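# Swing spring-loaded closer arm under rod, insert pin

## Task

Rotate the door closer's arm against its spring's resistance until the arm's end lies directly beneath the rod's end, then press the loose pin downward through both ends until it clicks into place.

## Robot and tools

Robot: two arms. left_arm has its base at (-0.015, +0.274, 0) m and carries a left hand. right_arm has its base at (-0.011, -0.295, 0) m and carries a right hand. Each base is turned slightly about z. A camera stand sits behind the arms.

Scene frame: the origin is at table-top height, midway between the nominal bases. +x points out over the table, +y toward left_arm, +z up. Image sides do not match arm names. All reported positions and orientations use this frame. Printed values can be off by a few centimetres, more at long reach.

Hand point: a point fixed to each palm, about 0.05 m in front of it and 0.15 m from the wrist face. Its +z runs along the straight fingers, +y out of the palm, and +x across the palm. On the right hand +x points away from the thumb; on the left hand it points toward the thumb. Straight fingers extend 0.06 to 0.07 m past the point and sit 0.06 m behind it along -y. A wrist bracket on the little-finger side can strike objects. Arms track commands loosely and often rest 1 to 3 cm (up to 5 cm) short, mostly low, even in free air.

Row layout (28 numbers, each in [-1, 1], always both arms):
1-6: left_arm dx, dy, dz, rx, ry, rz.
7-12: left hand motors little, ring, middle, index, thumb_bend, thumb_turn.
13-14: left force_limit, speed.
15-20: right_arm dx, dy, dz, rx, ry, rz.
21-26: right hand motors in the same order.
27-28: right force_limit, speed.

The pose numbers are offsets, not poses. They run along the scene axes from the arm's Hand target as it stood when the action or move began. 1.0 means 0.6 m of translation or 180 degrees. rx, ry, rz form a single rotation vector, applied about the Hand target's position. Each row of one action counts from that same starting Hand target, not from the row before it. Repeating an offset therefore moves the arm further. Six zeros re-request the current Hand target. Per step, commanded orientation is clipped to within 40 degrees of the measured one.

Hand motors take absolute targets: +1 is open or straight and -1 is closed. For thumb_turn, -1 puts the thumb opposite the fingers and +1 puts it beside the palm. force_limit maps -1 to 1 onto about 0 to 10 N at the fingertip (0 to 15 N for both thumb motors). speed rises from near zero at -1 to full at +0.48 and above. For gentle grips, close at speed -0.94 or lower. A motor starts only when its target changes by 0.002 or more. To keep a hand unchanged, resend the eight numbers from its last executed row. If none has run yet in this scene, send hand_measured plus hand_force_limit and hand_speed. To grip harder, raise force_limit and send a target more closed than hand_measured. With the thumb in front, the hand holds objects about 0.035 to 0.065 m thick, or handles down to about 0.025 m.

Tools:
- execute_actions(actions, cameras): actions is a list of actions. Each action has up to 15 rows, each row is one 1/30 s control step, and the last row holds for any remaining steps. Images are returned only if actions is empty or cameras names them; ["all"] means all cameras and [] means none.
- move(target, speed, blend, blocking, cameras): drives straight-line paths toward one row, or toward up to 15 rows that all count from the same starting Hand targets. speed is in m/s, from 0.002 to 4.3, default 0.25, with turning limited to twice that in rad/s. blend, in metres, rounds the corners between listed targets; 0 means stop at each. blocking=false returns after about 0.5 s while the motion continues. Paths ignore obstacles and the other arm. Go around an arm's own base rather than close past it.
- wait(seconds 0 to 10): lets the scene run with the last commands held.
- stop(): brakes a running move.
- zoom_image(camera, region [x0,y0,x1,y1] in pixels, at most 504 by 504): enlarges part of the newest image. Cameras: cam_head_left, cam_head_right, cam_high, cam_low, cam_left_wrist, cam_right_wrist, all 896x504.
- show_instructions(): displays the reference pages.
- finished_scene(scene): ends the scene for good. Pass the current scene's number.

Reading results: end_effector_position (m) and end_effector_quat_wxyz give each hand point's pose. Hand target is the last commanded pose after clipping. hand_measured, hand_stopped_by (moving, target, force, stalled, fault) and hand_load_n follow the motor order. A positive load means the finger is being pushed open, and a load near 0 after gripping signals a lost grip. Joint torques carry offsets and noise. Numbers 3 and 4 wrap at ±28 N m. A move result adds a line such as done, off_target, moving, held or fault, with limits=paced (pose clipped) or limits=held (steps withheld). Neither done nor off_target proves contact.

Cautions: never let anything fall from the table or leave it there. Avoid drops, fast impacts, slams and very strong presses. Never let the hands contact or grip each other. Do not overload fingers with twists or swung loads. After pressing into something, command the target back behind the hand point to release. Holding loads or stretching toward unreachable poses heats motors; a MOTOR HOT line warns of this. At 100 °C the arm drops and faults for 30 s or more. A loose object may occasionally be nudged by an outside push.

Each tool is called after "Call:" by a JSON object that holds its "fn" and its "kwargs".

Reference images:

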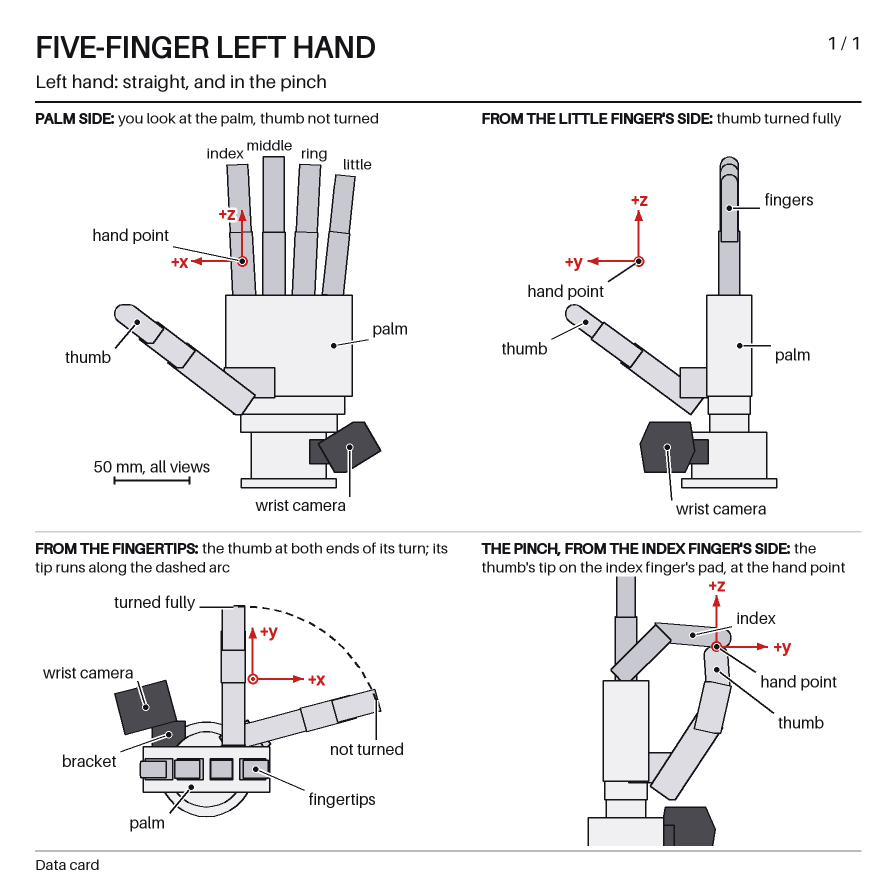

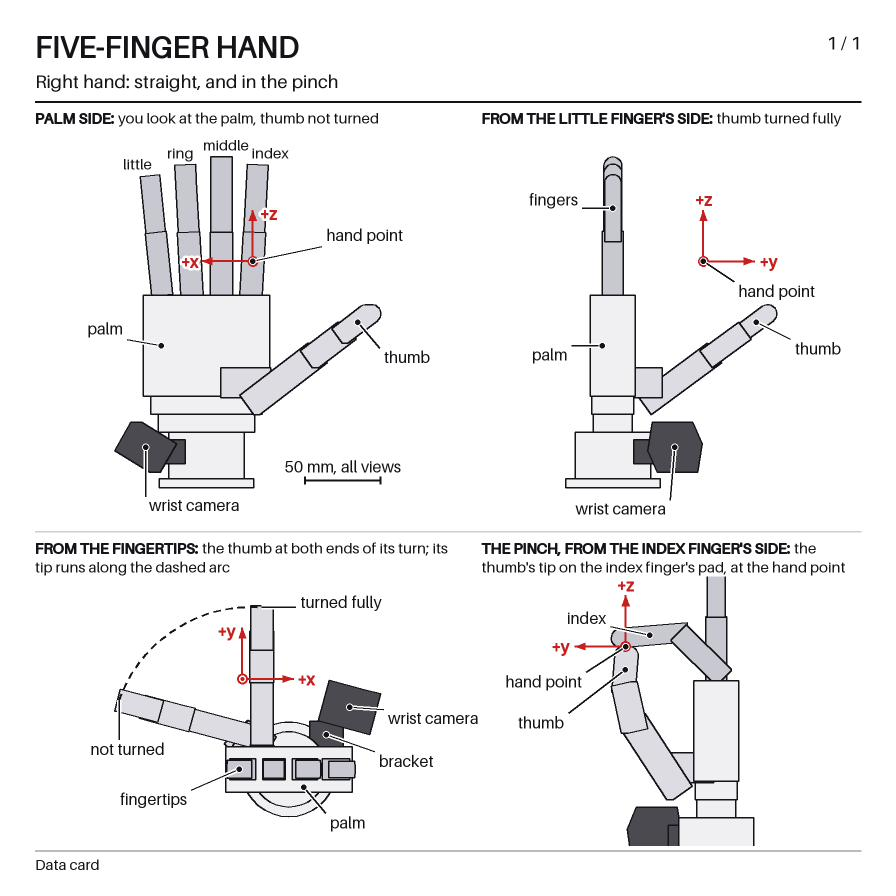

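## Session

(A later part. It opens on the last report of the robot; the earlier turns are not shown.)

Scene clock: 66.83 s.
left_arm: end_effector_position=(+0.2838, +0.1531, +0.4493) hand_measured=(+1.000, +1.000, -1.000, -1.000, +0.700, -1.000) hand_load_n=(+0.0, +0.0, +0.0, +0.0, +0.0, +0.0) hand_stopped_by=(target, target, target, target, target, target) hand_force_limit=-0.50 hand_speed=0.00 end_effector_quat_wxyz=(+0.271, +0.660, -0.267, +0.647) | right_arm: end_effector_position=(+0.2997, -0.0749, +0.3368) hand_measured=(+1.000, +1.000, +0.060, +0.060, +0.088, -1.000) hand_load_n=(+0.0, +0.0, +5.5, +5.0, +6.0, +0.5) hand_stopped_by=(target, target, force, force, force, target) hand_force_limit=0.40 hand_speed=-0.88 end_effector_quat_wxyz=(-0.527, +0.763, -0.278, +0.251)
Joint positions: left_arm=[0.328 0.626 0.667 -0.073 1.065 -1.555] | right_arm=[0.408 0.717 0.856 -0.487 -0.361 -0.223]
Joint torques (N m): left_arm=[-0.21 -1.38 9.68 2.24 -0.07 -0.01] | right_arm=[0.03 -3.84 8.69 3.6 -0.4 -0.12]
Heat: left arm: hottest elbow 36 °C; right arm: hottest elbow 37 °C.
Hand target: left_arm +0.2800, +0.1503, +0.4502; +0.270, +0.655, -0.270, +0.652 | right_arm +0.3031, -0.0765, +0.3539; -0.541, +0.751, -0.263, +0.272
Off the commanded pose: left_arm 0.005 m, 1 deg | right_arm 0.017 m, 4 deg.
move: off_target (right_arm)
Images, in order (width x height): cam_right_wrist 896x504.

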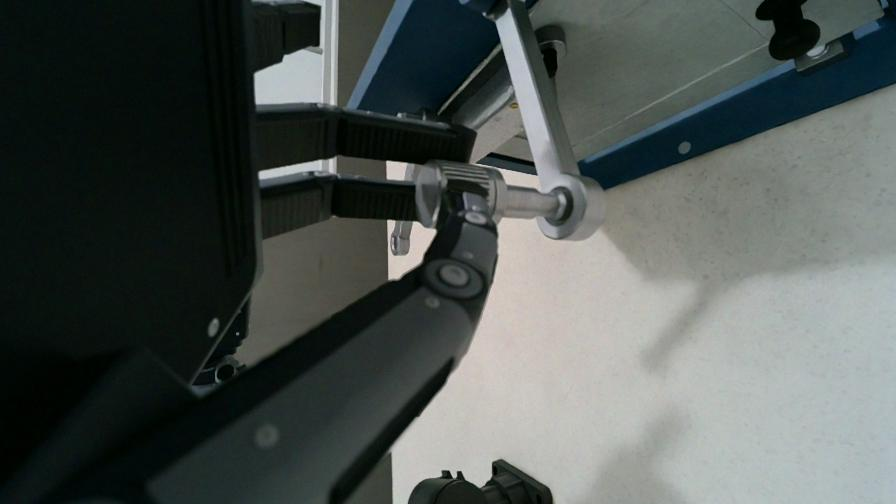

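Call:
{"fn": "move", "kwargs": {"target": [[0,0,0,0,0,0,1,1,-1,-1,0.7,-1,-0.5,0.0,-0.0027,0.0443,-0.010,0,0,0,1,1,-0.05,-0.05,-0.05,-1,0.4,-0.88],[0,0,0,0,0,0,1,1,-1,-1,0.7,-1,-0.5,0.0,0.0005,0.0805,-0.010,0,0,0,1,1,-0.05,-0.05,-0.05,-1,0.4,-0.88]], "speed": 0.05, "blend": 0.005, "cameras": ["cam_right_wrist","cam_head_left"]}}

Call:
{"fn": "zoom_image", "kwargs": {"camera": "cam_right_wrist", "region": [480, 150, 600, 260]}}

Scene clock: 71.53 s.
left_arm: end_effector_position=(+0.2838, +0.1531, +0.4493) hand_measured=(+1.000, +1.000, -1.000, -1.000, +0.700, -1.000) hand_load_n=(+0.0, -0.5, +0.0, +0.0, +0.0, +0.0) hand_stopped_by=(target, target, target, target, target, target) hand_force_limit=-0.50 hand_speed=0.00 end_effector_quat_wxyz=(+0.271, +0.660, -0.267, +0.647) | right_arm: end_effector_position=(+0.2981, -0.0353, +0.3313) hand_measured=(+1.000, +1.000, +0.060, +0.060, +0.088, -1.000) hand_load_n=(+0.0, +0.0, +5.0, +5.0, +6.5, +0.5) hand_stopped_by=(target, target, force, force, force, target) hand_force_limit=0.40 hand_speed=-0.88 end_effector_quat_wxyz=(-0.524, +0.764, -0.266, +0.266)
Joint positions: left_arm=[0.328 0.626 0.667 -0.073 1.065 -1.555] | right_arm=[0.575 0.756 0.849 -0.413 -0.195 -0.198]
Joint torques (N m): left_arm=[-1.08 -1.44 9.73 2.26 -0.08 0.02] | right_arm=[1.38 -2.37 9.48 3.71 -0.12 0.15]
Heat: left arm: hottest elbow 37 °C; right arm: hottest elbow 37 °C.
Hand target: left_arm +0.2800, +0.1503, +0.4502; +0.270, +0.655, -0.270, +0.652 | right_arm +0.3035, -0.0282, +0.3478; -0.541, +0.751, -0.263, +0.272
Off the commanded pose: left_arm 0.005 m, 1 deg | right_arm 0.019 m, 3 deg.
move: off_target (right_arm)
Images, in order (width x height): cam_head_left 896x504, cam_right_wrist 896x504.

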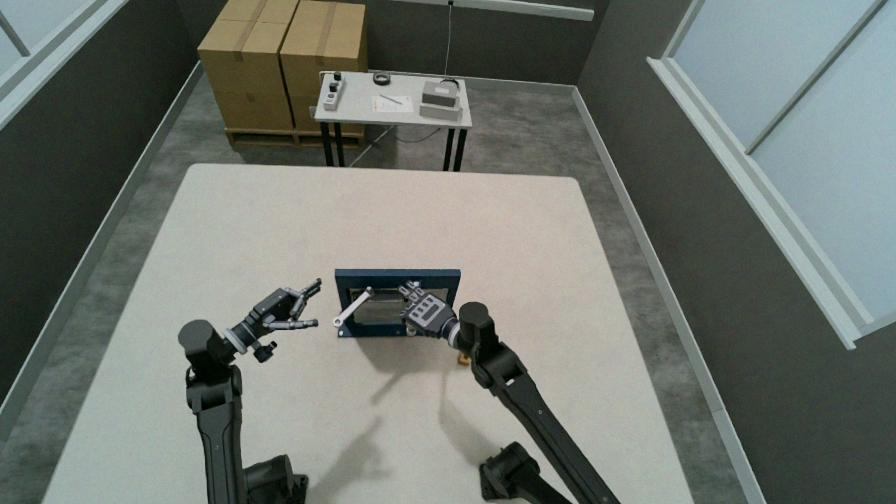

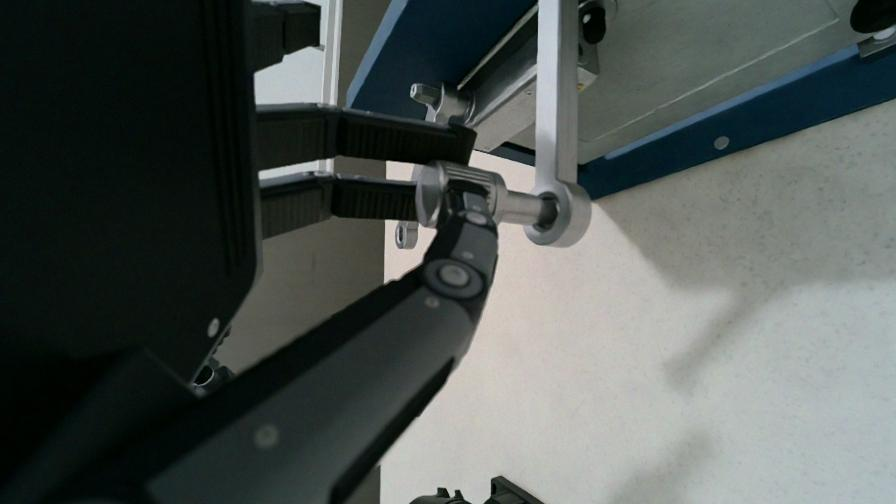

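Scaled by 4.200.

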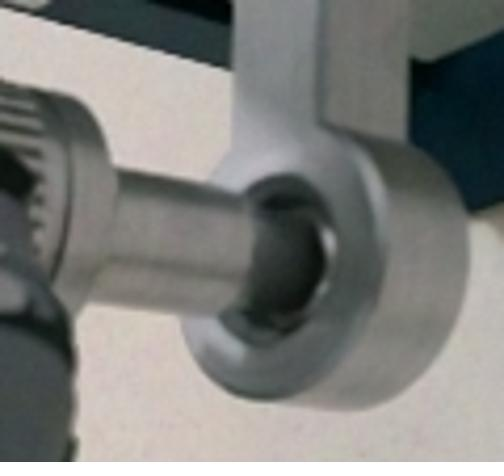

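Call:
{"fn": "move", "kwargs": {"target": [[0,0,0,0,0,0,1,1,-1,-1,0.7,-1,-0.5,0.0,0.0092,0.0352,0.003,0,0,0,1,1,-0.05,-0.05,-0.05,-1,0.4,-0.88],[0,0,0,0,0,0,1,1,-1,-1,0.7,-1,-0.5,0.0,0.0245,0.068,0.003,0,0,0,1,1,-0.05,-0.05,-0.05,-1,0.4,-0.88]], "speed": 0.05, "blend": 0.005, "cameras": ["cam_right_wrist","cam_head_left"]}}

Call:
{"fn": "zoom_image", "kwargs": {"camera": "cam_right_wrist", "region": [480, 150, 600, 260]}}

Call:
{"fn": "zoom_image", "kwargs": {"camera": "cam_head_left", "region": [320, 260, 480, 380]}}

Scene clock: 73.70 s.
left_arm: end_effector_position=(+0.2838, +0.1531, +0.4493) hand_measured=(+1.000, +1.000, -1.000, -1.000, +0.700, -1.000) hand_load_n=(+0.0, +0.0, +0.0, +0.0, +0.0, -0.5) hand_stopped_by=(target, target, target, target, target, target) hand_force_limit=-0.50 hand_speed=0.00 end_effector_quat_wxyz=(+0.271, +0.660, -0.267, +0.647) | right_arm: end_effector_position=(+0.3078, +0.0001, +0.3151) hand_measured=(+1.000, +1.000, +0.060, +0.060, +0.088, -1.000) hand_load_n=(+0.0, +0.0, +5.0, +5.5, +6.5, +0.5) hand_stopped_by=(target, target, force, force, force, target) hand_force_limit=0.40 hand_speed=-0.88 end_effector_quat_wxyz=(-0.518, +0.768, -0.269, +0.263)
Joint positions: left_arm=[0.328 0.626 0.667 -0.073 1.065 -1.555] | right_arm=[0.668 0.846 0.855 -0.342 -0.105 -0.169]
Joint torques (N m): left_arm=[0.15 -2.26 9.81 2.03 -0.06 0.01] | right_arm=[1.26 -2.37 12.37 3 -0.08 0.16]
Heat: left arm: hottest elbow 37 °C; right arm: hottest elbow 38 °C.
Hand target: left_arm +0.2800, +0.1503, +0.4502; +0.270, +0.655, -0.270, +0.652 | right_arm +0.3181, +0.0127, +0.3494; -0.541, +0.751, -0.264, +0.272
Off the commanded pose: left_arm 0.005 m, 1 deg | right_arm 0.038 m, 3 deg.
move: off_target (right_arm)
Images, in order (width x height): cam_head_left 896x504, cam_right_wrist 896x504.

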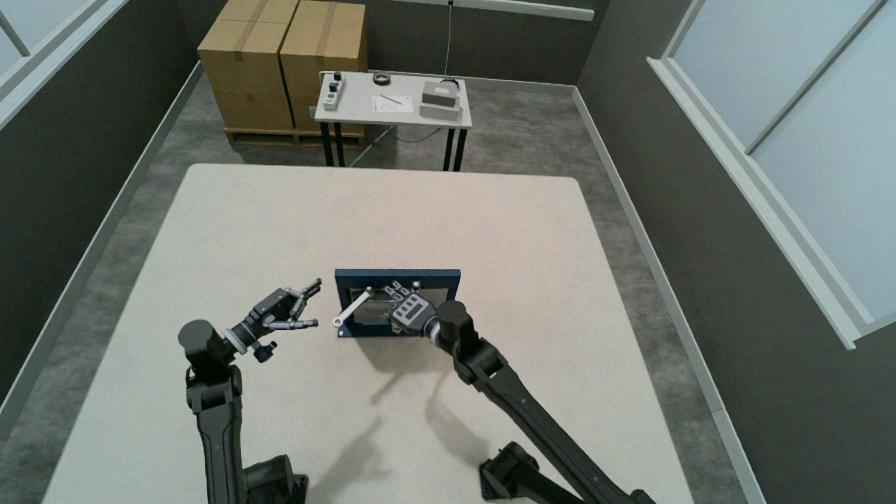

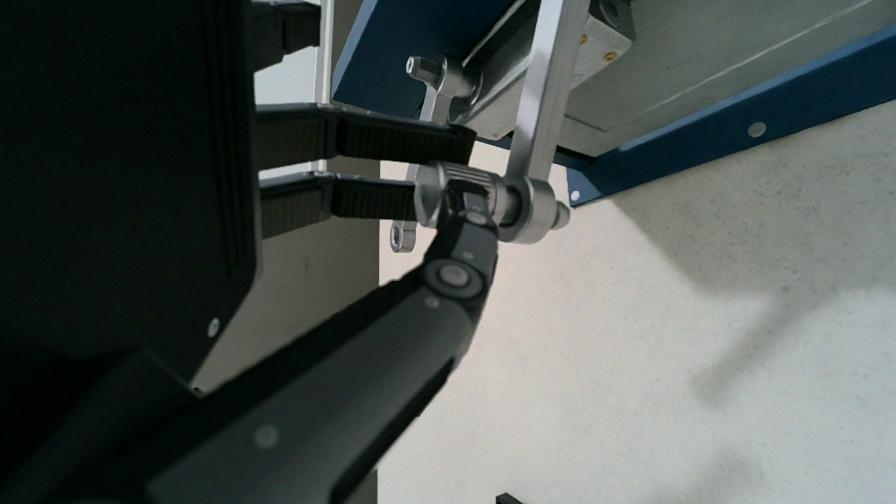

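Scaled by 4.200.

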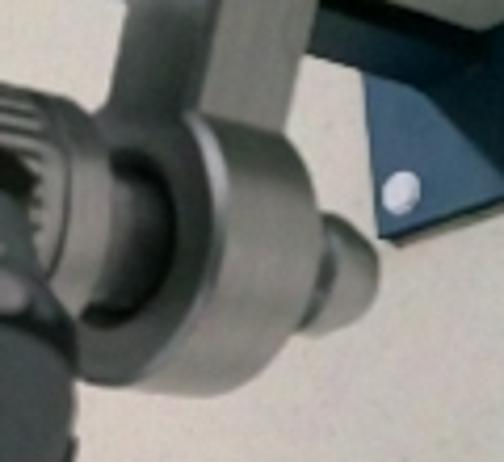

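Scaled by 3.150.

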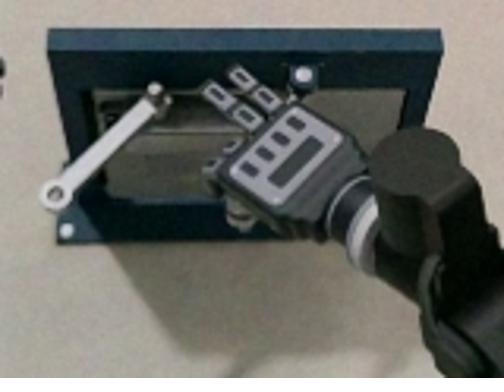

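Call:
{"fn": "move", "kwargs": {"target": [0,0,0,0,0,0,1,1,-1,-1,0.7,-1,-0.5,0.0,0,0,0.060,0,0,0,1,1,-0.05,-0.05,-0.05,-1,0.4,-0.88], "speed": 0.05, "cameras": ["cam_right_wrist"]}}

Call:
{"fn": "zoom_image", "kwargs": {"camera": "cam_right_wrist", "region": [480, 150, 600, 260]}}

Scene clock: 76.13 s.
left_arm: end_effector_position=(+0.2838, +0.1531, +0.4493) hand_measured=(+1.000, +1.000, -1.000, -1.000, +0.700, -1.000) hand_load_n=(+0.0, +0.0, +0.0, +0.0, +0.0, +0.0) hand_stopped_by=(target, target, target, target, target, target) hand_force_limit=-0.50 hand_speed=0.00 end_effector_quat_wxyz=(+0.271, +0.660, -0.267, +0.647) | right_arm: end_effector_position=(+0.3116, +0.0035, +0.3424) hand_measured=(+1.000, +1.000, +0.060, +0.060, +0.088, -1.000) hand_load_n=(+0.0, +0.0, +5.0, +5.5, +6.0, +0.5) hand_stopped_by=(target, target, force, force, force, target) hand_force_limit=0.40 hand_speed=-0.88 end_effector_quat_wxyz=(-0.518, +0.768, -0.268, +0.263)
Joint positions: left_arm=[0.328 0.626 0.667 -0.073 1.065 -1.555] | right_arm=[0.669 0.864 0.936 -0.404 -0.105 -0.169]
Joint torques (N m): left_arm=[-1.08 -2.08 9.74 2.1 -0.06 0.01] | right_arm=[1.14 -3.37 13.57 1.88 -0.09 0.15]
Heat: left arm: hottest elbow 37 °C; right arm: hottest elbow 39 °C.
Hand target: left_arm +0.2800, +0.1503, +0.4502; +0.270, +0.655, -0.270, +0.652 | right_arm +0.3181, +0.0126, +0.3857; -0.541, +0.751, -0.263, +0.272
Off the commanded pose: left_arm 0.005 m, 1 deg | right_arm 0.044 m, 3 deg.
move: off_target (right_arm)
Images, in order (width x height): cam_right_wrist 896x504.

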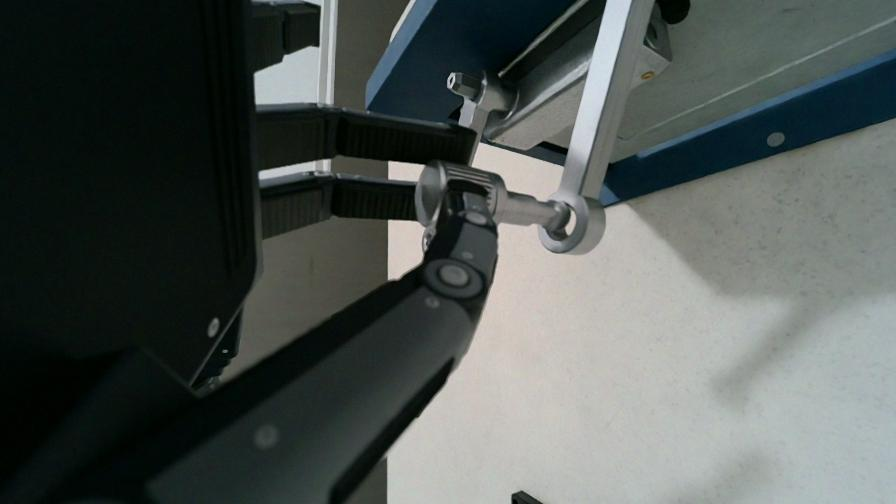

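Scaled by 4.200.

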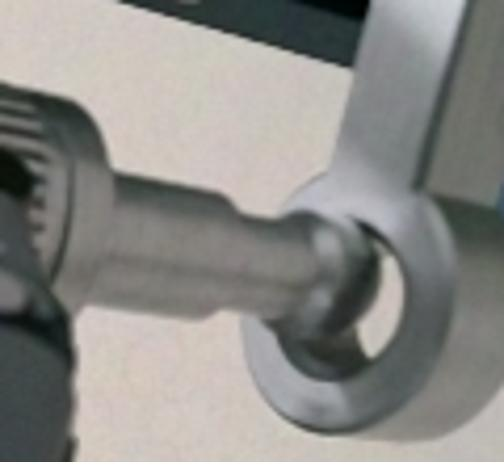

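Call:
{"fn": "move", "kwargs": {"target": [0,0,0,0,0,0,1,1,-1,-1,0.7,-1,-0.5,0.0,0,0,-0.064,0,0,0,1,1,-0.05,-0.05,-0.05,-1,0.4,-0.88], "speed": 0.05, "cameras": ["cam_right_wrist"]}}

Call:
{"fn": "zoom_image", "kwargs": {"camera": "cam_right_wrist", "region": [480, 150, 600, 260]}}

Scene clock: 77.87 s.
left_arm: end_effector_position=(+0.2838, +0.1531, +0.4493) hand_measured=(+1.000, +1.000, -1.000, -1.000, +0.700, -1.000) hand_load_n=(+0.0, +0.0, +0.0, +0.0, +0.0, -0.5) hand_stopped_by=(target, target, target, target, target, target) hand_force_limit=-0.50 hand_speed=0.00 end_effector_quat_wxyz=(+0.271, +0.660, -0.267, +0.647) | right_arm: end_effector_position=(+0.3164, +0.0077, +0.3439) hand_measured=(+1.000, +1.000, +0.060, +0.060, +0.088, -1.000) hand_load_n=(+0.0, +0.0, +5.5, +6.0, +5.5, +0.0) hand_stopped_by=(target, target, force, force, force, target) hand_force_limit=0.40 hand_speed=-0.88 end_effector_quat_wxyz=(-0.533, +0.757, -0.263, +0.272)
Joint positions: left_arm=[0.328 0.626 0.667 -0.073 1.065 -1.555] | right_arm=[0.67 0.864 0.915 -0.341 -0.104 -0.168]
Joint torques (N m): left_arm=[-0.79 -1.38 9.94 2.24 -0.04 0.06] | right_arm=[1.26 -3.72 8.16 3.33 -0.07 0.13]
Heat: left arm: hottest elbow 37 °C; right arm: hottest elbow 39 °C.
Hand target: left_arm +0.2800, +0.1503, +0.4502; +0.270, +0.655, -0.270, +0.652 | right_arm +0.3180, +0.0127, +0.3472; -0.541, +0.751, -0.263, +0.272
Off the commanded pose: left_arm 0.005 m, 1 deg | right_arm 0.006 m, 1 deg.
move: done
Images, in order (width x height): cam_right_wrist 896x504.

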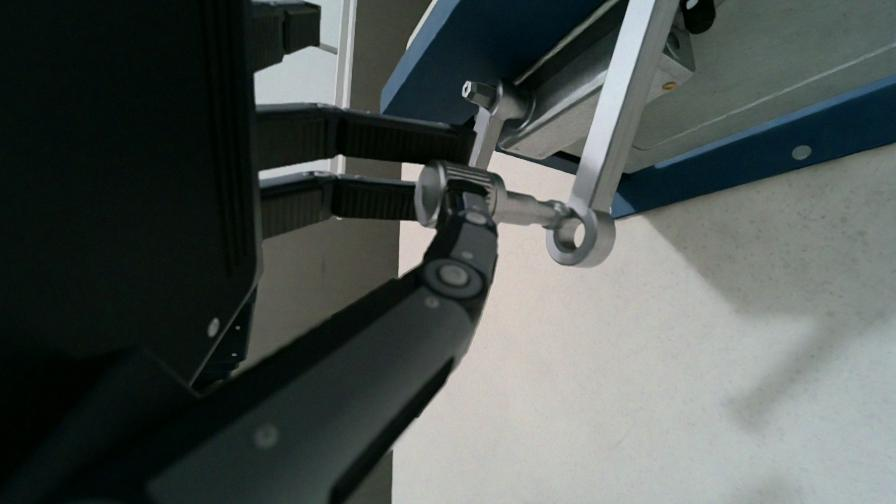

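Scaled by 4.200.

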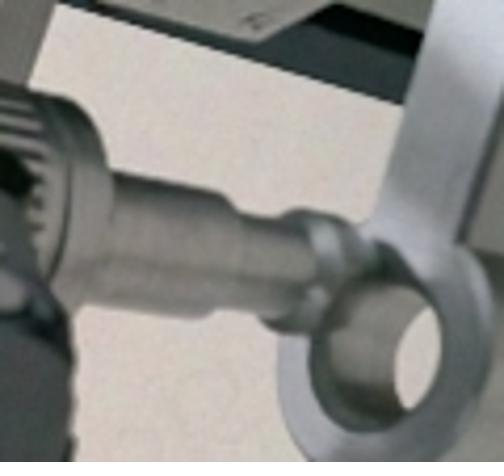

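Call:
{"fn": "move", "kwargs": {"target": [0,0,0,0,0,0,1,1,-1,-1,0.7,-1,-0.5,0.0,-0.0092,-0.013,0.070,0,0,0,1,1,-0.05,-0.05,-0.05,-1,0.4,-0.88], "speed": 0.06, "cameras": ["cam_right_wrist"]}}

Call:
{"fn": "zoom_image", "kwargs": {"camera": "cam_right_wrist", "region": [480, 150, 640, 290]}}

Scene clock: 80.97 s.
left_arm: end_effector_position=(+0.2838, +0.1531, +0.4493) hand_measured=(+1.000, +1.000, -1.000, -1.000, +0.700, -1.000) hand_load_n=(+0.0, +0.0, +0.0, +0.0, +0.0, +0.0) hand_stopped_by=(target, target, target, target, target, target) hand_force_limit=-0.50 hand_speed=0.00 end_effector_quat_wxyz=(+0.271, +0.660, -0.267, +0.647) | right_arm: end_effector_position=(+0.3096, +0.0030, +0.3443) hand_measured=(+1.000, +1.000, +0.060, +0.060, +0.088, -1.000) hand_load_n=(+0.0, +0.0, +5.5, +5.5, +5.5, +0.5) hand_stopped_by=(target, target, force, force, force, target) hand_force_limit=0.40 hand_speed=-0.88 end_effector_quat_wxyz=(-0.517, +0.770, -0.268, +0.260)
Joint positions: left_arm=[0.328 0.626 0.667 -0.073 1.065 -1.555] | right_arm=[0.67 0.862 0.943 -0.419 -0.106 -0.168]
Joint torques (N m): left_arm=[-0.79 -2.14 9.72 2.11 -0.12 -0.03] | right_arm=[0.38 -5.42 13 1.54 -0.32 0.1]
Heat: left arm: hottest elbow 37 °C; right arm: hottest elbow 39 °C.
Hand target: left_arm +0.2800, +0.1503, +0.4502; +0.270, +0.655, -0.270, +0.652 | right_arm +0.3126, +0.0049, +0.3893; -0.541, +0.751, -0.263, +0.272
Off the commanded pose: left_arm 0.005 m, 1 deg | right_arm 0.045 m, 4 deg.
move: off_target (right_arm)
Images, in order (width x height): cam_right_wrist 896x504.

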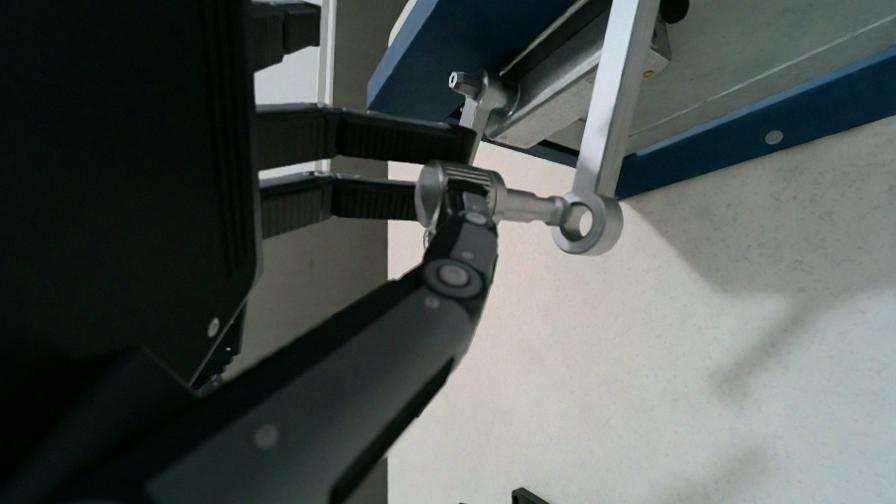

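Scaled by 3.150.

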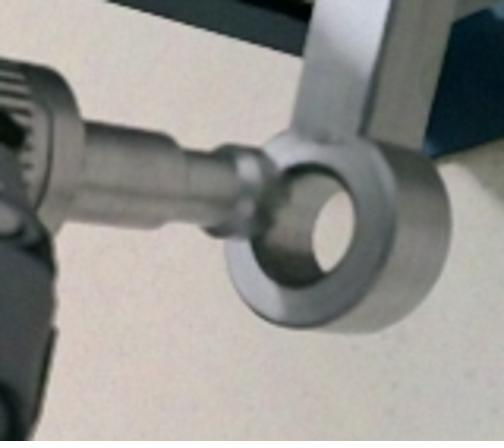

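Call:
{"fn": "move", "kwargs": {"target": [0,0,0,0,0,0,1,1,-1,-1,0.7,-1,-0.5,0.0,-0.010,0.003,-0.048,0,0,0,1,1,-0.05,-0.05,-0.05,-1,0.4,-0.88], "speed": 0.06, "cameras": ["cam_right_wrist"]}}

Call:
{"fn": "zoom_image", "kwargs": {"camera": "cam_right_wrist", "region": [480, 150, 640, 290]}}

Scene clock: 83.00 s.
left_arm: end_effector_position=(+0.2838, +0.1531, +0.4493) hand_measured=(+1.000, +1.000, -1.000, -1.000, +0.700, -1.000) hand_load_n=(+0.0, +0.0, +0.0, +0.0, +0.0, -0.5) hand_stopped_by=(target, target, target, target, target, target) hand_force_limit=-0.50 hand_speed=0.00 end_effector_quat_wxyz=(+0.271, +0.660, -0.267, +0.647) | right_arm: end_effector_position=(+0.3080, +0.0036, +0.3442) hand_measured=(+1.000, +1.000, +0.060, +0.060, +0.088, -1.000) hand_load_n=(+0.0, +0.0, +5.5, +5.5, +6.0, +0.5) hand_stopped_by=(target, target, force, force, force, target) hand_force_limit=0.40 hand_speed=-0.88 end_effector_quat_wxyz=(-0.522, +0.766, -0.267, +0.265)
Joint positions: left_arm=[0.328 0.626 0.667 -0.073 1.065 -1.555] | right_arm=[0.678 0.852 0.928 -0.399 -0.096 -0.167]
Joint torques (N m): left_arm=[-1.03 -2.37 9.91 2 -0.05 0.05] | right_arm=[1.2 -5.54 8.42 3.47 -0.07 0.15]
Heat: left arm: hottest elbow 37 °C; right arm: hottest elbow 40 °C.
Hand target: left_arm +0.2800, +0.1503, +0.4502; +0.270, +0.655, -0.270, +0.652 | right_arm +0.3065, +0.0066, +0.3603; -0.541, +0.751, -0.264, +0.272
Off the commanded pose: left_arm 0.005 m, 1 deg | right_arm 0.017 m, 3 deg.
move: off_target (right_arm)
Images, in order (width x height): cam_right_wrist 896x504.

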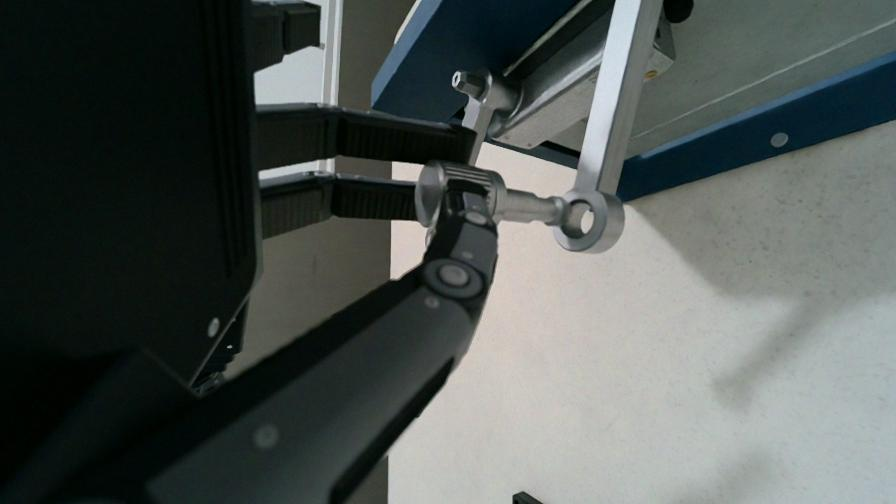

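Scaled by 3.150.

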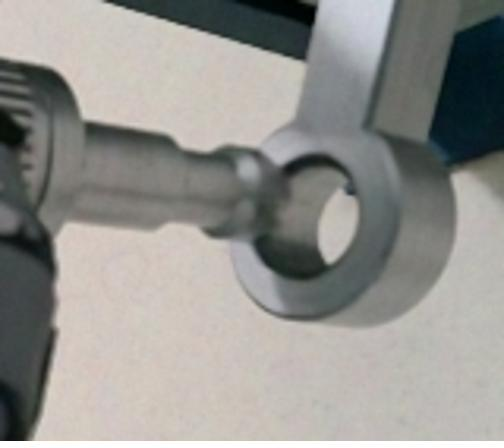

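Call:
{"fn": "move", "kwargs": {"target": [0,0,0,0,0,0,1,1,-1,-1,0.7,-1,-0.5,0.0,-0.010,0.001,-0.006,0,0,0,1,1,-0.05,-0.05,-0.05,-1,0.4,-0.88], "speed": 0.05, "cameras": ["cam_right_wrist"]}}

Call:
{"fn": "zoom_image", "kwargs": {"camera": "cam_right_wrist", "region": [480, 150, 640, 290]}}

Scene clock: 84.73 s.
left_arm: end_effector_position=(+0.2838, +0.1531, +0.4493) hand_measured=(+1.000, +1.000, -1.000, -1.000, +0.700, -1.000) hand_load_n=(+0.0, +0.0, +0.0, +0.0, +0.0, +0.0) hand_stopped_by=(target, target, target, target, target, target) hand_force_limit=-0.50 hand_speed=0.00 end_effector_quat_wxyz=(+0.271, +0.660, -0.267, +0.647) | right_arm: end_effector_position=(+0.3029, +0.0042, +0.3440) hand_measured=(+1.000, +1.000, +0.060, +0.060, +0.088, -1.000) hand_load_n=(+0.0, +0.0, +5.5, +5.5, +6.0, +0.5) hand_stopped_by=(target, target, force, force, force, target) hand_force_limit=0.40 hand_speed=-0.88 end_effector_quat_wxyz=(-0.524, +0.764, -0.265, +0.268)
Joint positions: left_arm=[0.328 0.626 0.667 -0.073 1.065 -1.555] | right_arm=[0.693 0.837 0.916 -0.392 -0.08 -0.165]
Joint torques (N m): left_arm=[0.15 -1.73 9.78 1.96 -0.09 0.04] | right_arm=[1.55 -5.3 8.25 3.36 -0.12 0.17]
Heat: left arm: hottest elbow 37 °C; right arm: hottest elbow 40 °C.
Hand target: left_arm +0.2800, +0.1503, +0.4502; +0.270, +0.655, -0.270, +0.652 | right_arm +0.3006, +0.0073, +0.3568; -0.541, +0.751, -0.263, +0.272
Off the commanded pose: left_arm 0.005 m, 1 deg | right_arm 0.013 m, 2 deg.
move: off_target (right_arm)
Images, in order (width x height): cam_right_wrist 896x504.

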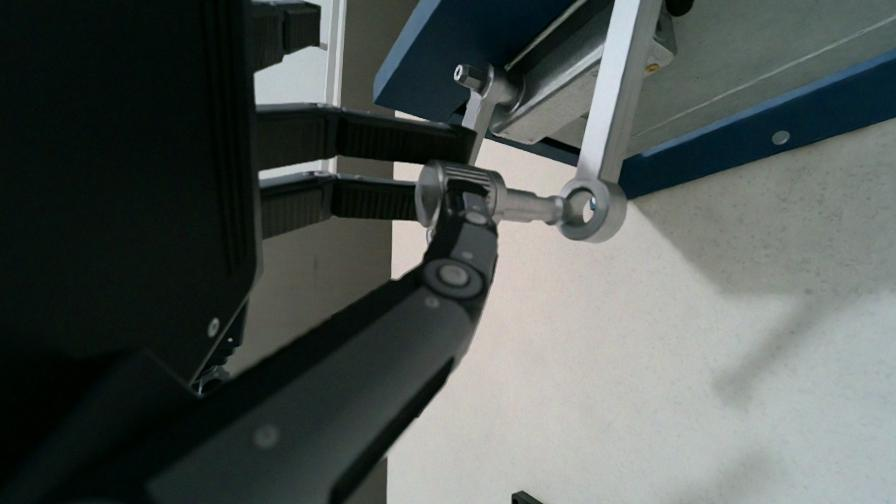

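Scaled by 3.150.

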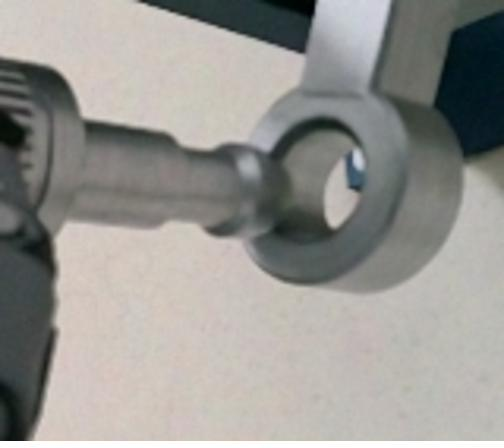

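Call:
{"fn": "move", "kwargs": {"target": [0,0,0,0,0,0,1,1,-1,-1,0.7,-1,-0.5,0.0,0.0125,-0.001,-0.005,0,0,0,1,1,-0.05,-0.05,-0.05,-1,0.4,-0.88], "speed": 0.05, "cameras": ["cam_right_wrist"]}}

Call:
{"fn": "zoom_image", "kwargs": {"camera": "cam_right_wrist", "region": [480, 150, 640, 290]}}

Scene clock: 86.23 s.
left_arm: end_effector_position=(+0.2838, +0.1531, +0.4493) hand_measured=(+1.000, +1.000, -1.000, -1.000, +0.700, -1.000) hand_load_n=(+0.0, +0.0, +0.0, +0.0, +0.0, +0.0) hand_stopped_by=(target, target, target, target, target, target) hand_force_limit=-0.50 hand_speed=0.00 end_effector_quat_wxyz=(+0.271, +0.660, -0.267, +0.647) | right_arm: end_effector_position=(+0.3032, +0.0052, +0.3442) hand_measured=(+1.000, +1.000, +0.060, +0.060, +0.088, -1.000) hand_load_n=(-0.5, +0.0, +5.0, +5.5, +6.0, +0.5) hand_stopped_by=(target, target, force, force, force, target) hand_force_limit=0.40 hand_speed=-0.88 end_effector_quat_wxyz=(-0.528, +0.762, -0.262, +0.267)
Joint positions: left_arm=[0.328 0.626 0.667 -0.073 1.065 -1.555] | right_arm=[0.689 0.837 0.912 -0.381 -0.092 -0.165]
Joint torques (N m): left_arm=[-0.91 -1.61 9.94 2.11 -0.12 0.07] | right_arm=[0.38 -3.96 8.47 3.58 -0.31 0.11]
Heat: left arm: hottest elbow 37 °C; right arm: hottest elbow 40 °C.
Hand target: left_arm +0.2800, +0.1503, +0.4502; +0.270, +0.655, -0.270, +0.652 | right_arm +0.3081, +0.0067, +0.3539; -0.541, +0.751, -0.263, +0.272
Off the commanded pose: left_arm 0.005 m, 1 deg | right_arm 0.011 m, 2 deg.
move: off_target (right_arm)
Images, in order (width x height): cam_right_wrist 896x504.

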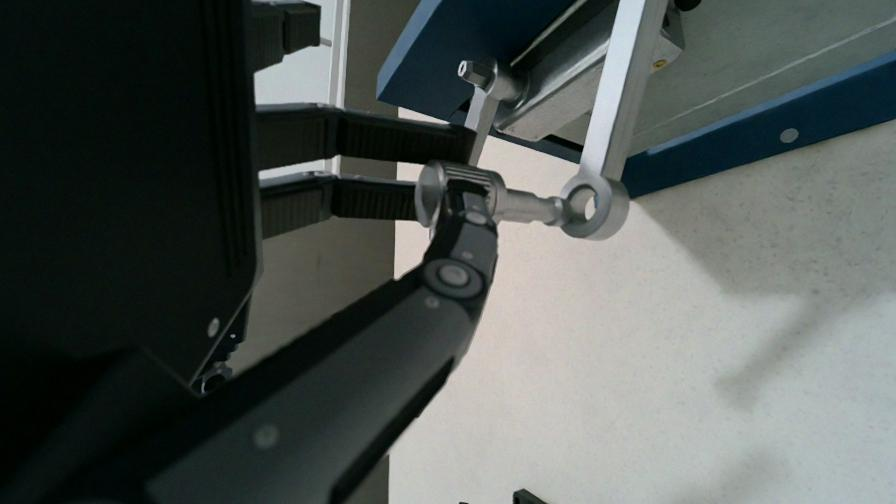

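Scaled by 3.150.

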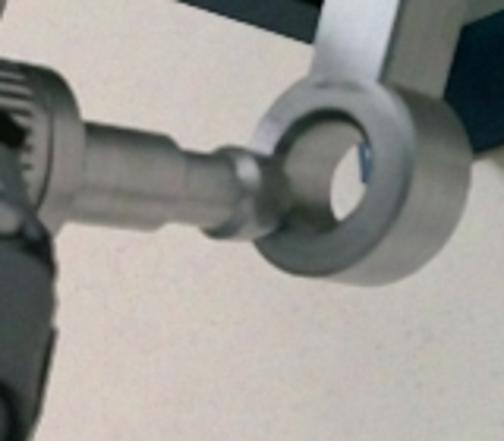

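Call:
{"fn": "move", "kwargs": {"target": [[0,0,0,0,0,0,1,1,-1,-1,0.7,-1,-0.5,0.0,0.004,-0.006,0.060,0,0,0,1,1,-0.05,-0.05,-0.05,-1,0.4,-0.88],[0,0,0,0,0,0,1,1,-1,-1,0.7,-1,-0.5,0.0,0.004,-0.0035,0.006,0,0,0,1,1,-0.05,-0.05,-0.05,-1,0.4,-0.88]], "speed": 0.06, "cameras": ["cam_right_wrist"]}}

Call:
{"fn": "zoom_image", "kwargs": {"camera": "cam_right_wrist", "region": [480, 150, 640, 290]}}

Scene clock: 89.40 s.
left_arm: end_effector_position=(+0.2838, +0.1531, +0.4493) hand_measured=(+1.000, +1.000, -1.000, -1.000, +0.700, -1.000) hand_load_n=(+0.0, +0.0, +0.0, +0.0, +0.0, -0.5) hand_stopped_by=(target, target, target, target, target, target) hand_force_limit=-0.50 hand_speed=0.00 end_effector_quat_wxyz=(+0.271, +0.660, -0.267, +0.647) | right_arm: end_effector_position=(+0.3051, +0.0015, +0.3457) hand_measured=(+1.000, +1.000, +0.060, +0.060, +0.088, -1.000) hand_load_n=(+0.0, +0.0, +5.0, +6.0, +6.0, +0.0) hand_stopped_by=(target, target, force, force, force, target) hand_force_limit=0.40 hand_speed=-0.88 end_effector_quat_wxyz=(-0.527, +0.763, -0.265, +0.265)
Joint positions: left_arm=[0.328 0.626 0.667 -0.073 1.065 -1.555] | right_arm=[0.673 0.837 0.918 -0.392 -0.107 -0.165]
Joint torques (N m): left_arm=[-1.2 -2.02 9.61 2.15 -0.08 0.03] | right_arm=[0.5 -3.96 8.72 3.6 -0.17 0.08]
Heat: left arm: hottest elbow 37 °C; right arm: hottest elbow 40 °C.
Hand target: left_arm +0.2800, +0.1503, +0.4502; +0.270, +0.655, -0.270, +0.652 | right_arm +0.3104, +0.0046, +0.3573; -0.541, +0.751, -0.263, +0.272
Off the commanded pose: left_arm 0.005 m, 1 deg | right_arm 0.013 m, 2 deg.
move: off_target (right_arm)
Images, in order (width x height): cam_right_wrist 896x504.

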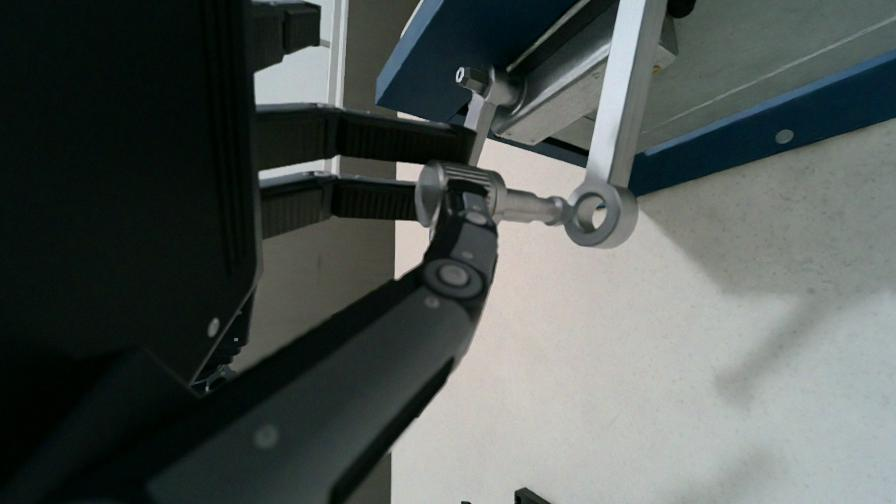

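Scaled by 3.150.

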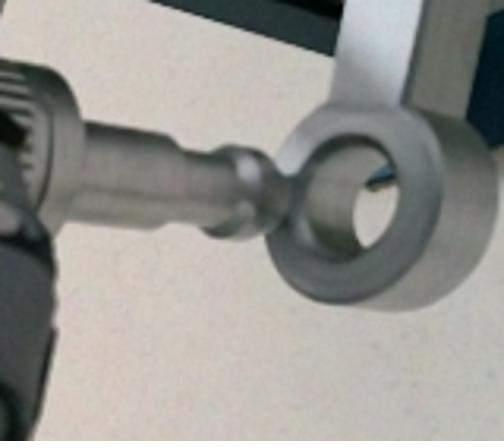

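Call:
{"fn": "move", "kwargs": {"target": [0,0,0,0,0,0,1,1,-1,-1,0.7,-1,-0.5,0.0,0.0005,-0.0125,0.0,0,0,0,1,1,-0.05,-0.05,-0.05,-1,0.4,-0.88], "speed": 0.05, "cameras": ["cam_right_wrist"]}}

Call:
{"fn": "zoom_image", "kwargs": {"camera": "cam_right_wrist", "region": [480, 150, 640, 290]}}

Scene clock: 92.13 s.
left_arm: end_effector_position=(+0.2838, +0.1531, +0.4493) hand_measured=(+1.000, +1.000, -1.000, -1.000, +0.700, -1.000) hand_load_n=(+0.0, +0.0, +0.0, +0.0, +0.0, -0.5) hand_stopped_by=(target, target, target, target, target, target) hand_force_limit=-0.50 hand_speed=0.00 end_effector_quat_wxyz=(+0.271, +0.660, -0.267, +0.647) | right_arm: end_effector_position=(+0.3078, -0.0024, +0.3442) hand_measured=(+1.000, +1.000, +0.060, +0.060, +0.088, -1.000) hand_load_n=(+0.0, +0.0, +5.5, +6.0, +6.0, +0.0) hand_stopped_by=(target, target, force, force, force, target) hand_force_limit=0.40 hand_speed=-0.88 end_effector_quat_wxyz=(-0.527, +0.763, -0.268, +0.263)
Joint positions: left_arm=[0.328 0.626 0.667 -0.073 1.065 -1.555] | right_arm=[0.654 0.837 0.915 -0.392 -0.125 -0.165]
Joint torques (N m): left_arm=[-0.44 -2.08 9.8 1.85 -0.08 0.03] | right_arm=[0.03 -4.78 8.55 3.29 -0.31 0]
Heat: left arm: hottest elbow 37 °C; right arm: hottest elbow 40 °C.
Hand target: left_arm +0.2800, +0.1503, +0.4502; +0.270, +0.655, -0.270, +0.652 | right_arm +0.3107, -0.0029, +0.3573; -0.541, +0.751, -0.263, +0.272
Off the commanded pose: left_arm 0.005 m, 1 deg | right_arm 0.013 m, 2 deg.
move: off_target (right_arm)
Images, in order (width x height): cam_right_wrist 896x504.

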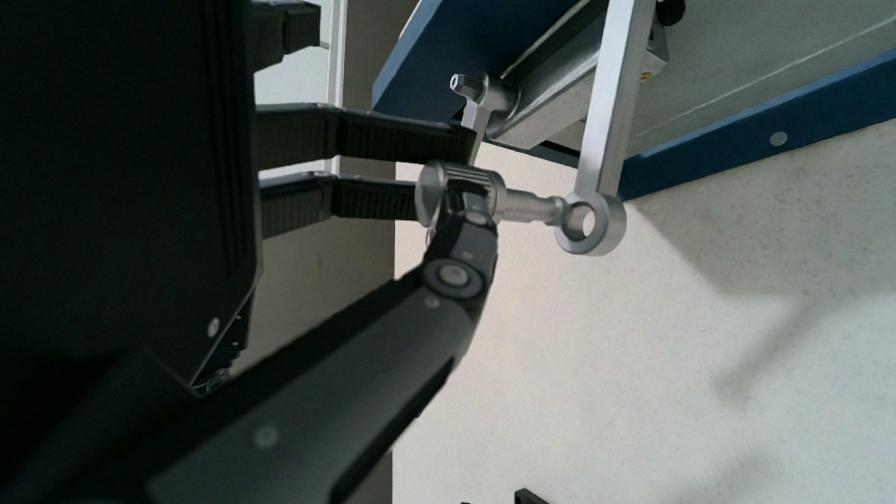

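Scaled by 3.150.

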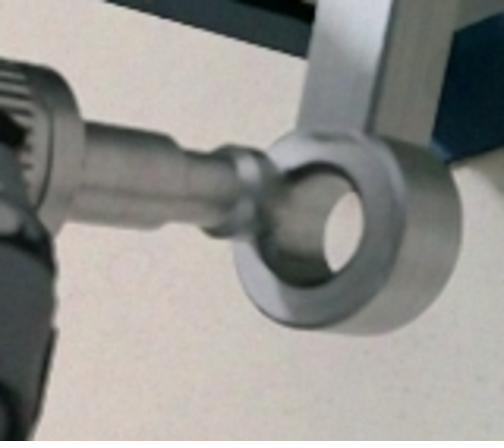

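Call:
{"fn": "move", "kwargs": {"target": [0,0,0,0,0,0,1,1,-1,-1,0.7,-1,-0.5,0.0,-0.0145,-0.0035,-0.004,0,0,0,1,1,-0.05,-0.05,-0.05,-1,0.4,-0.88], "speed": 0.05, "cameras": ["cam_right_wrist"]}}

Call:
{"fn": "zoom_image", "kwargs": {"camera": "cam_right_wrist", "region": [480, 150, 640, 290]}}

Scene clock: 93.90 s.
left_arm: end_effector_position=(+0.2838, +0.1531, +0.4493) hand_measured=(+1.000, +1.000, -1.000, -1.000, +0.700, -1.000) hand_load_n=(+0.0, +0.0, +0.0, +0.0, +0.0, -0.5) hand_stopped_by=(target, target, target, target, target, target) hand_force_limit=-0.50 hand_speed=0.00 end_effector_quat_wxyz=(+0.271, +0.660, -0.267, +0.647) | right_arm: end_effector_position=(+0.3042, -0.0065, +0.3439) hand_measured=(+1.000, +1.000, +0.060, +0.060, +0.088, -1.000) hand_load_n=(+0.0, +0.0, +5.5, +5.5, +6.0, +0.5) hand_stopped_by=(target, target, force, force, force, target) hand_force_limit=0.40 hand_speed=-0.88 end_effector_quat_wxyz=(-0.528, +0.760, -0.268, +0.266)
Joint positions: left_arm=[0.328 0.626 0.667 -0.073 1.065 -1.555] | right_arm=[0.654 0.818 0.902 -0.392 -0.119 -0.165]
Joint torques (N m): left_arm=[-0.09 -1.08 9.84 2.13 -0.07 0.02] | right_arm=[1.26 -5.13 8.24 3.12 -0.1 0.06]
Heat: left arm: hottest elbow 37 °C; right arm: hottest elbow 40 °C.
Hand target: left_arm +0.2800, +0.1503, +0.4502; +0.270, +0.655, -0.270, +0.652 | right_arm +0.3020, -0.0049, +0.3550; -0.541, +0.751, -0.263, +0.272
Off the commanded pose: left_arm 0.005 m, 1 deg | right_arm 0.011 m, 2 deg.
move: off_target (right_arm)
Images, in order (width x height): cam_right_wrist 896x504.

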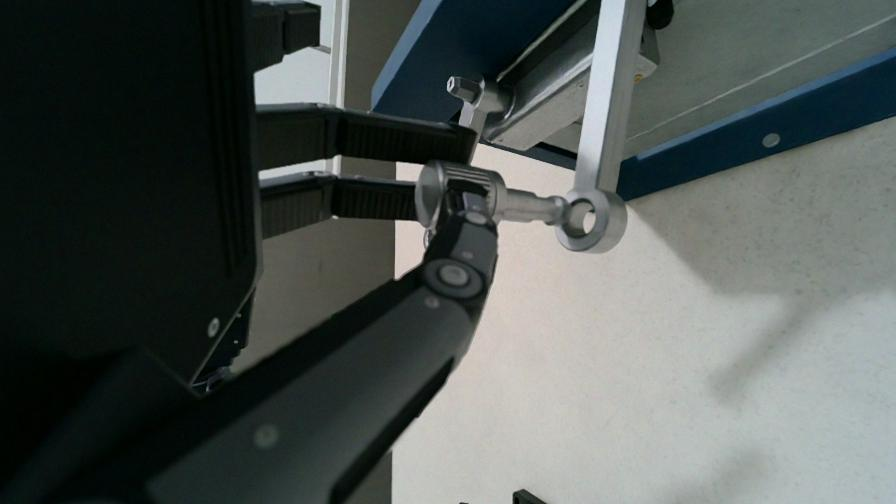

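Scaled by 3.150.

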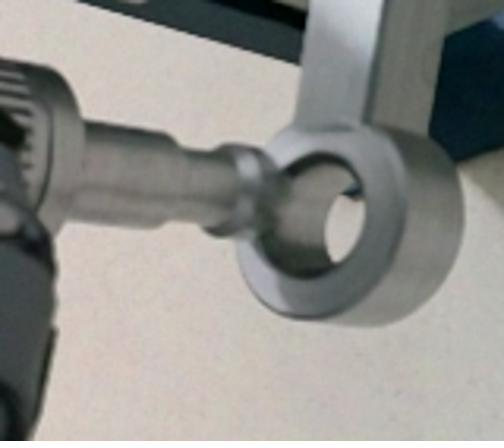

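Call:
{"fn": "move", "kwargs": {"target": [[0,0,0,0,0,0,1,1,-1,-1,0.7,-1,-0.5,0.0,0.0,0.0,0.065,0,0,0,1,1,-0.05,-0.05,-0.05,-1,0.4,-0.88],[0,0,0,0,0,0,1,1,-1,-1,0.7,-1,-0.5,0.0,0.0072,-0.0055,0.065,0,0,0,1,1,-0.05,-0.05,-0.05,-1,0.4,-0.88],[0,0,0,0,0,0,1,1,-1,-1,0.7,-1,-0.5,0.0,0.0072,-0.0055,0.002,0,0,0,1,1,-0.05,-0.05,-0.05,-1,0.4,-0.88]], "speed": 0.06, "cameras": ["cam_right_wrist"]}}

Call:
{"fn": "zoom_image", "kwargs": {"camera": "cam_right_wrist", "region": [480, 150, 640, 290]}}

Scene clock: 98.07 s.
left_arm: end_effector_position=(+0.2838, +0.1531, +0.4493) hand_measured=(+1.000, +1.000, -1.000, -1.000, +0.700, -1.000) hand_load_n=(+0.0, +0.0, +0.0, +0.0, +0.0, +0.0) hand_stopped_by=(target, target, target, target, target, target) hand_force_limit=-0.50 hand_speed=0.00 end_effector_quat_wxyz=(+0.271, +0.660, -0.267, +0.647) | right_arm: end_effector_position=(+0.3026, -0.0081, +0.3438) hand_measured=(+1.000, +1.000, +0.060, +0.060, +0.088, -1.000) hand_load_n=(+0.0, +0.0, +5.5, +5.5, +6.0, +0.0) hand_stopped_by=(target, target, force, force, force, target) hand_force_limit=0.40 hand_speed=-0.88 end_effector_quat_wxyz=(-0.527, +0.763, -0.268, +0.262)
Joint positions: left_arm=[0.328 0.626 0.667 -0.073 1.065 -1.555] | right_arm=[0.647 0.815 0.905 -0.405 -0.132 -0.165]
Joint torques (N m): left_arm=[-0.32 -1.9 9.81 1.87 -0.11 0.02] | right_arm=[0.26 -4.42 8.39 3.6 -0.29 -0.02]
Heat: left arm: hottest elbow 37 °C; right arm: hottest elbow 41 °C.
Hand target: left_arm +0.2800, +0.1503, +0.4502; +0.270, +0.655, -0.270, +0.652 | right_arm +0.3064, -0.0083, +0.3562; -0.541, +0.751, -0.264, +0.272
Off the commanded pose: left_arm 0.005 m, 1 deg | right_arm 0.013 m, 2 deg.
move: off_target (right_arm)
Images, in order (width x height): cam_right_wrist 896x504.

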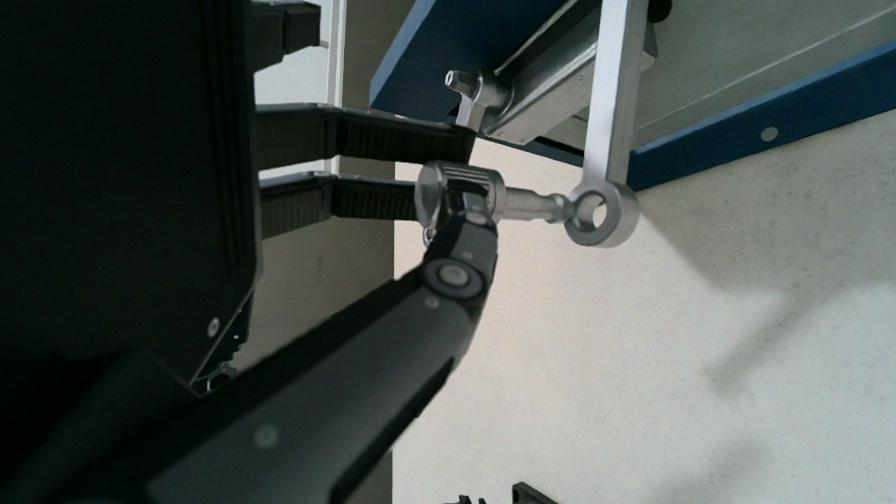

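Scaled by 3.150.

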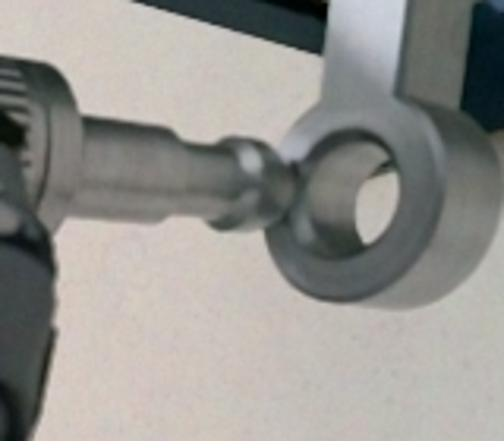

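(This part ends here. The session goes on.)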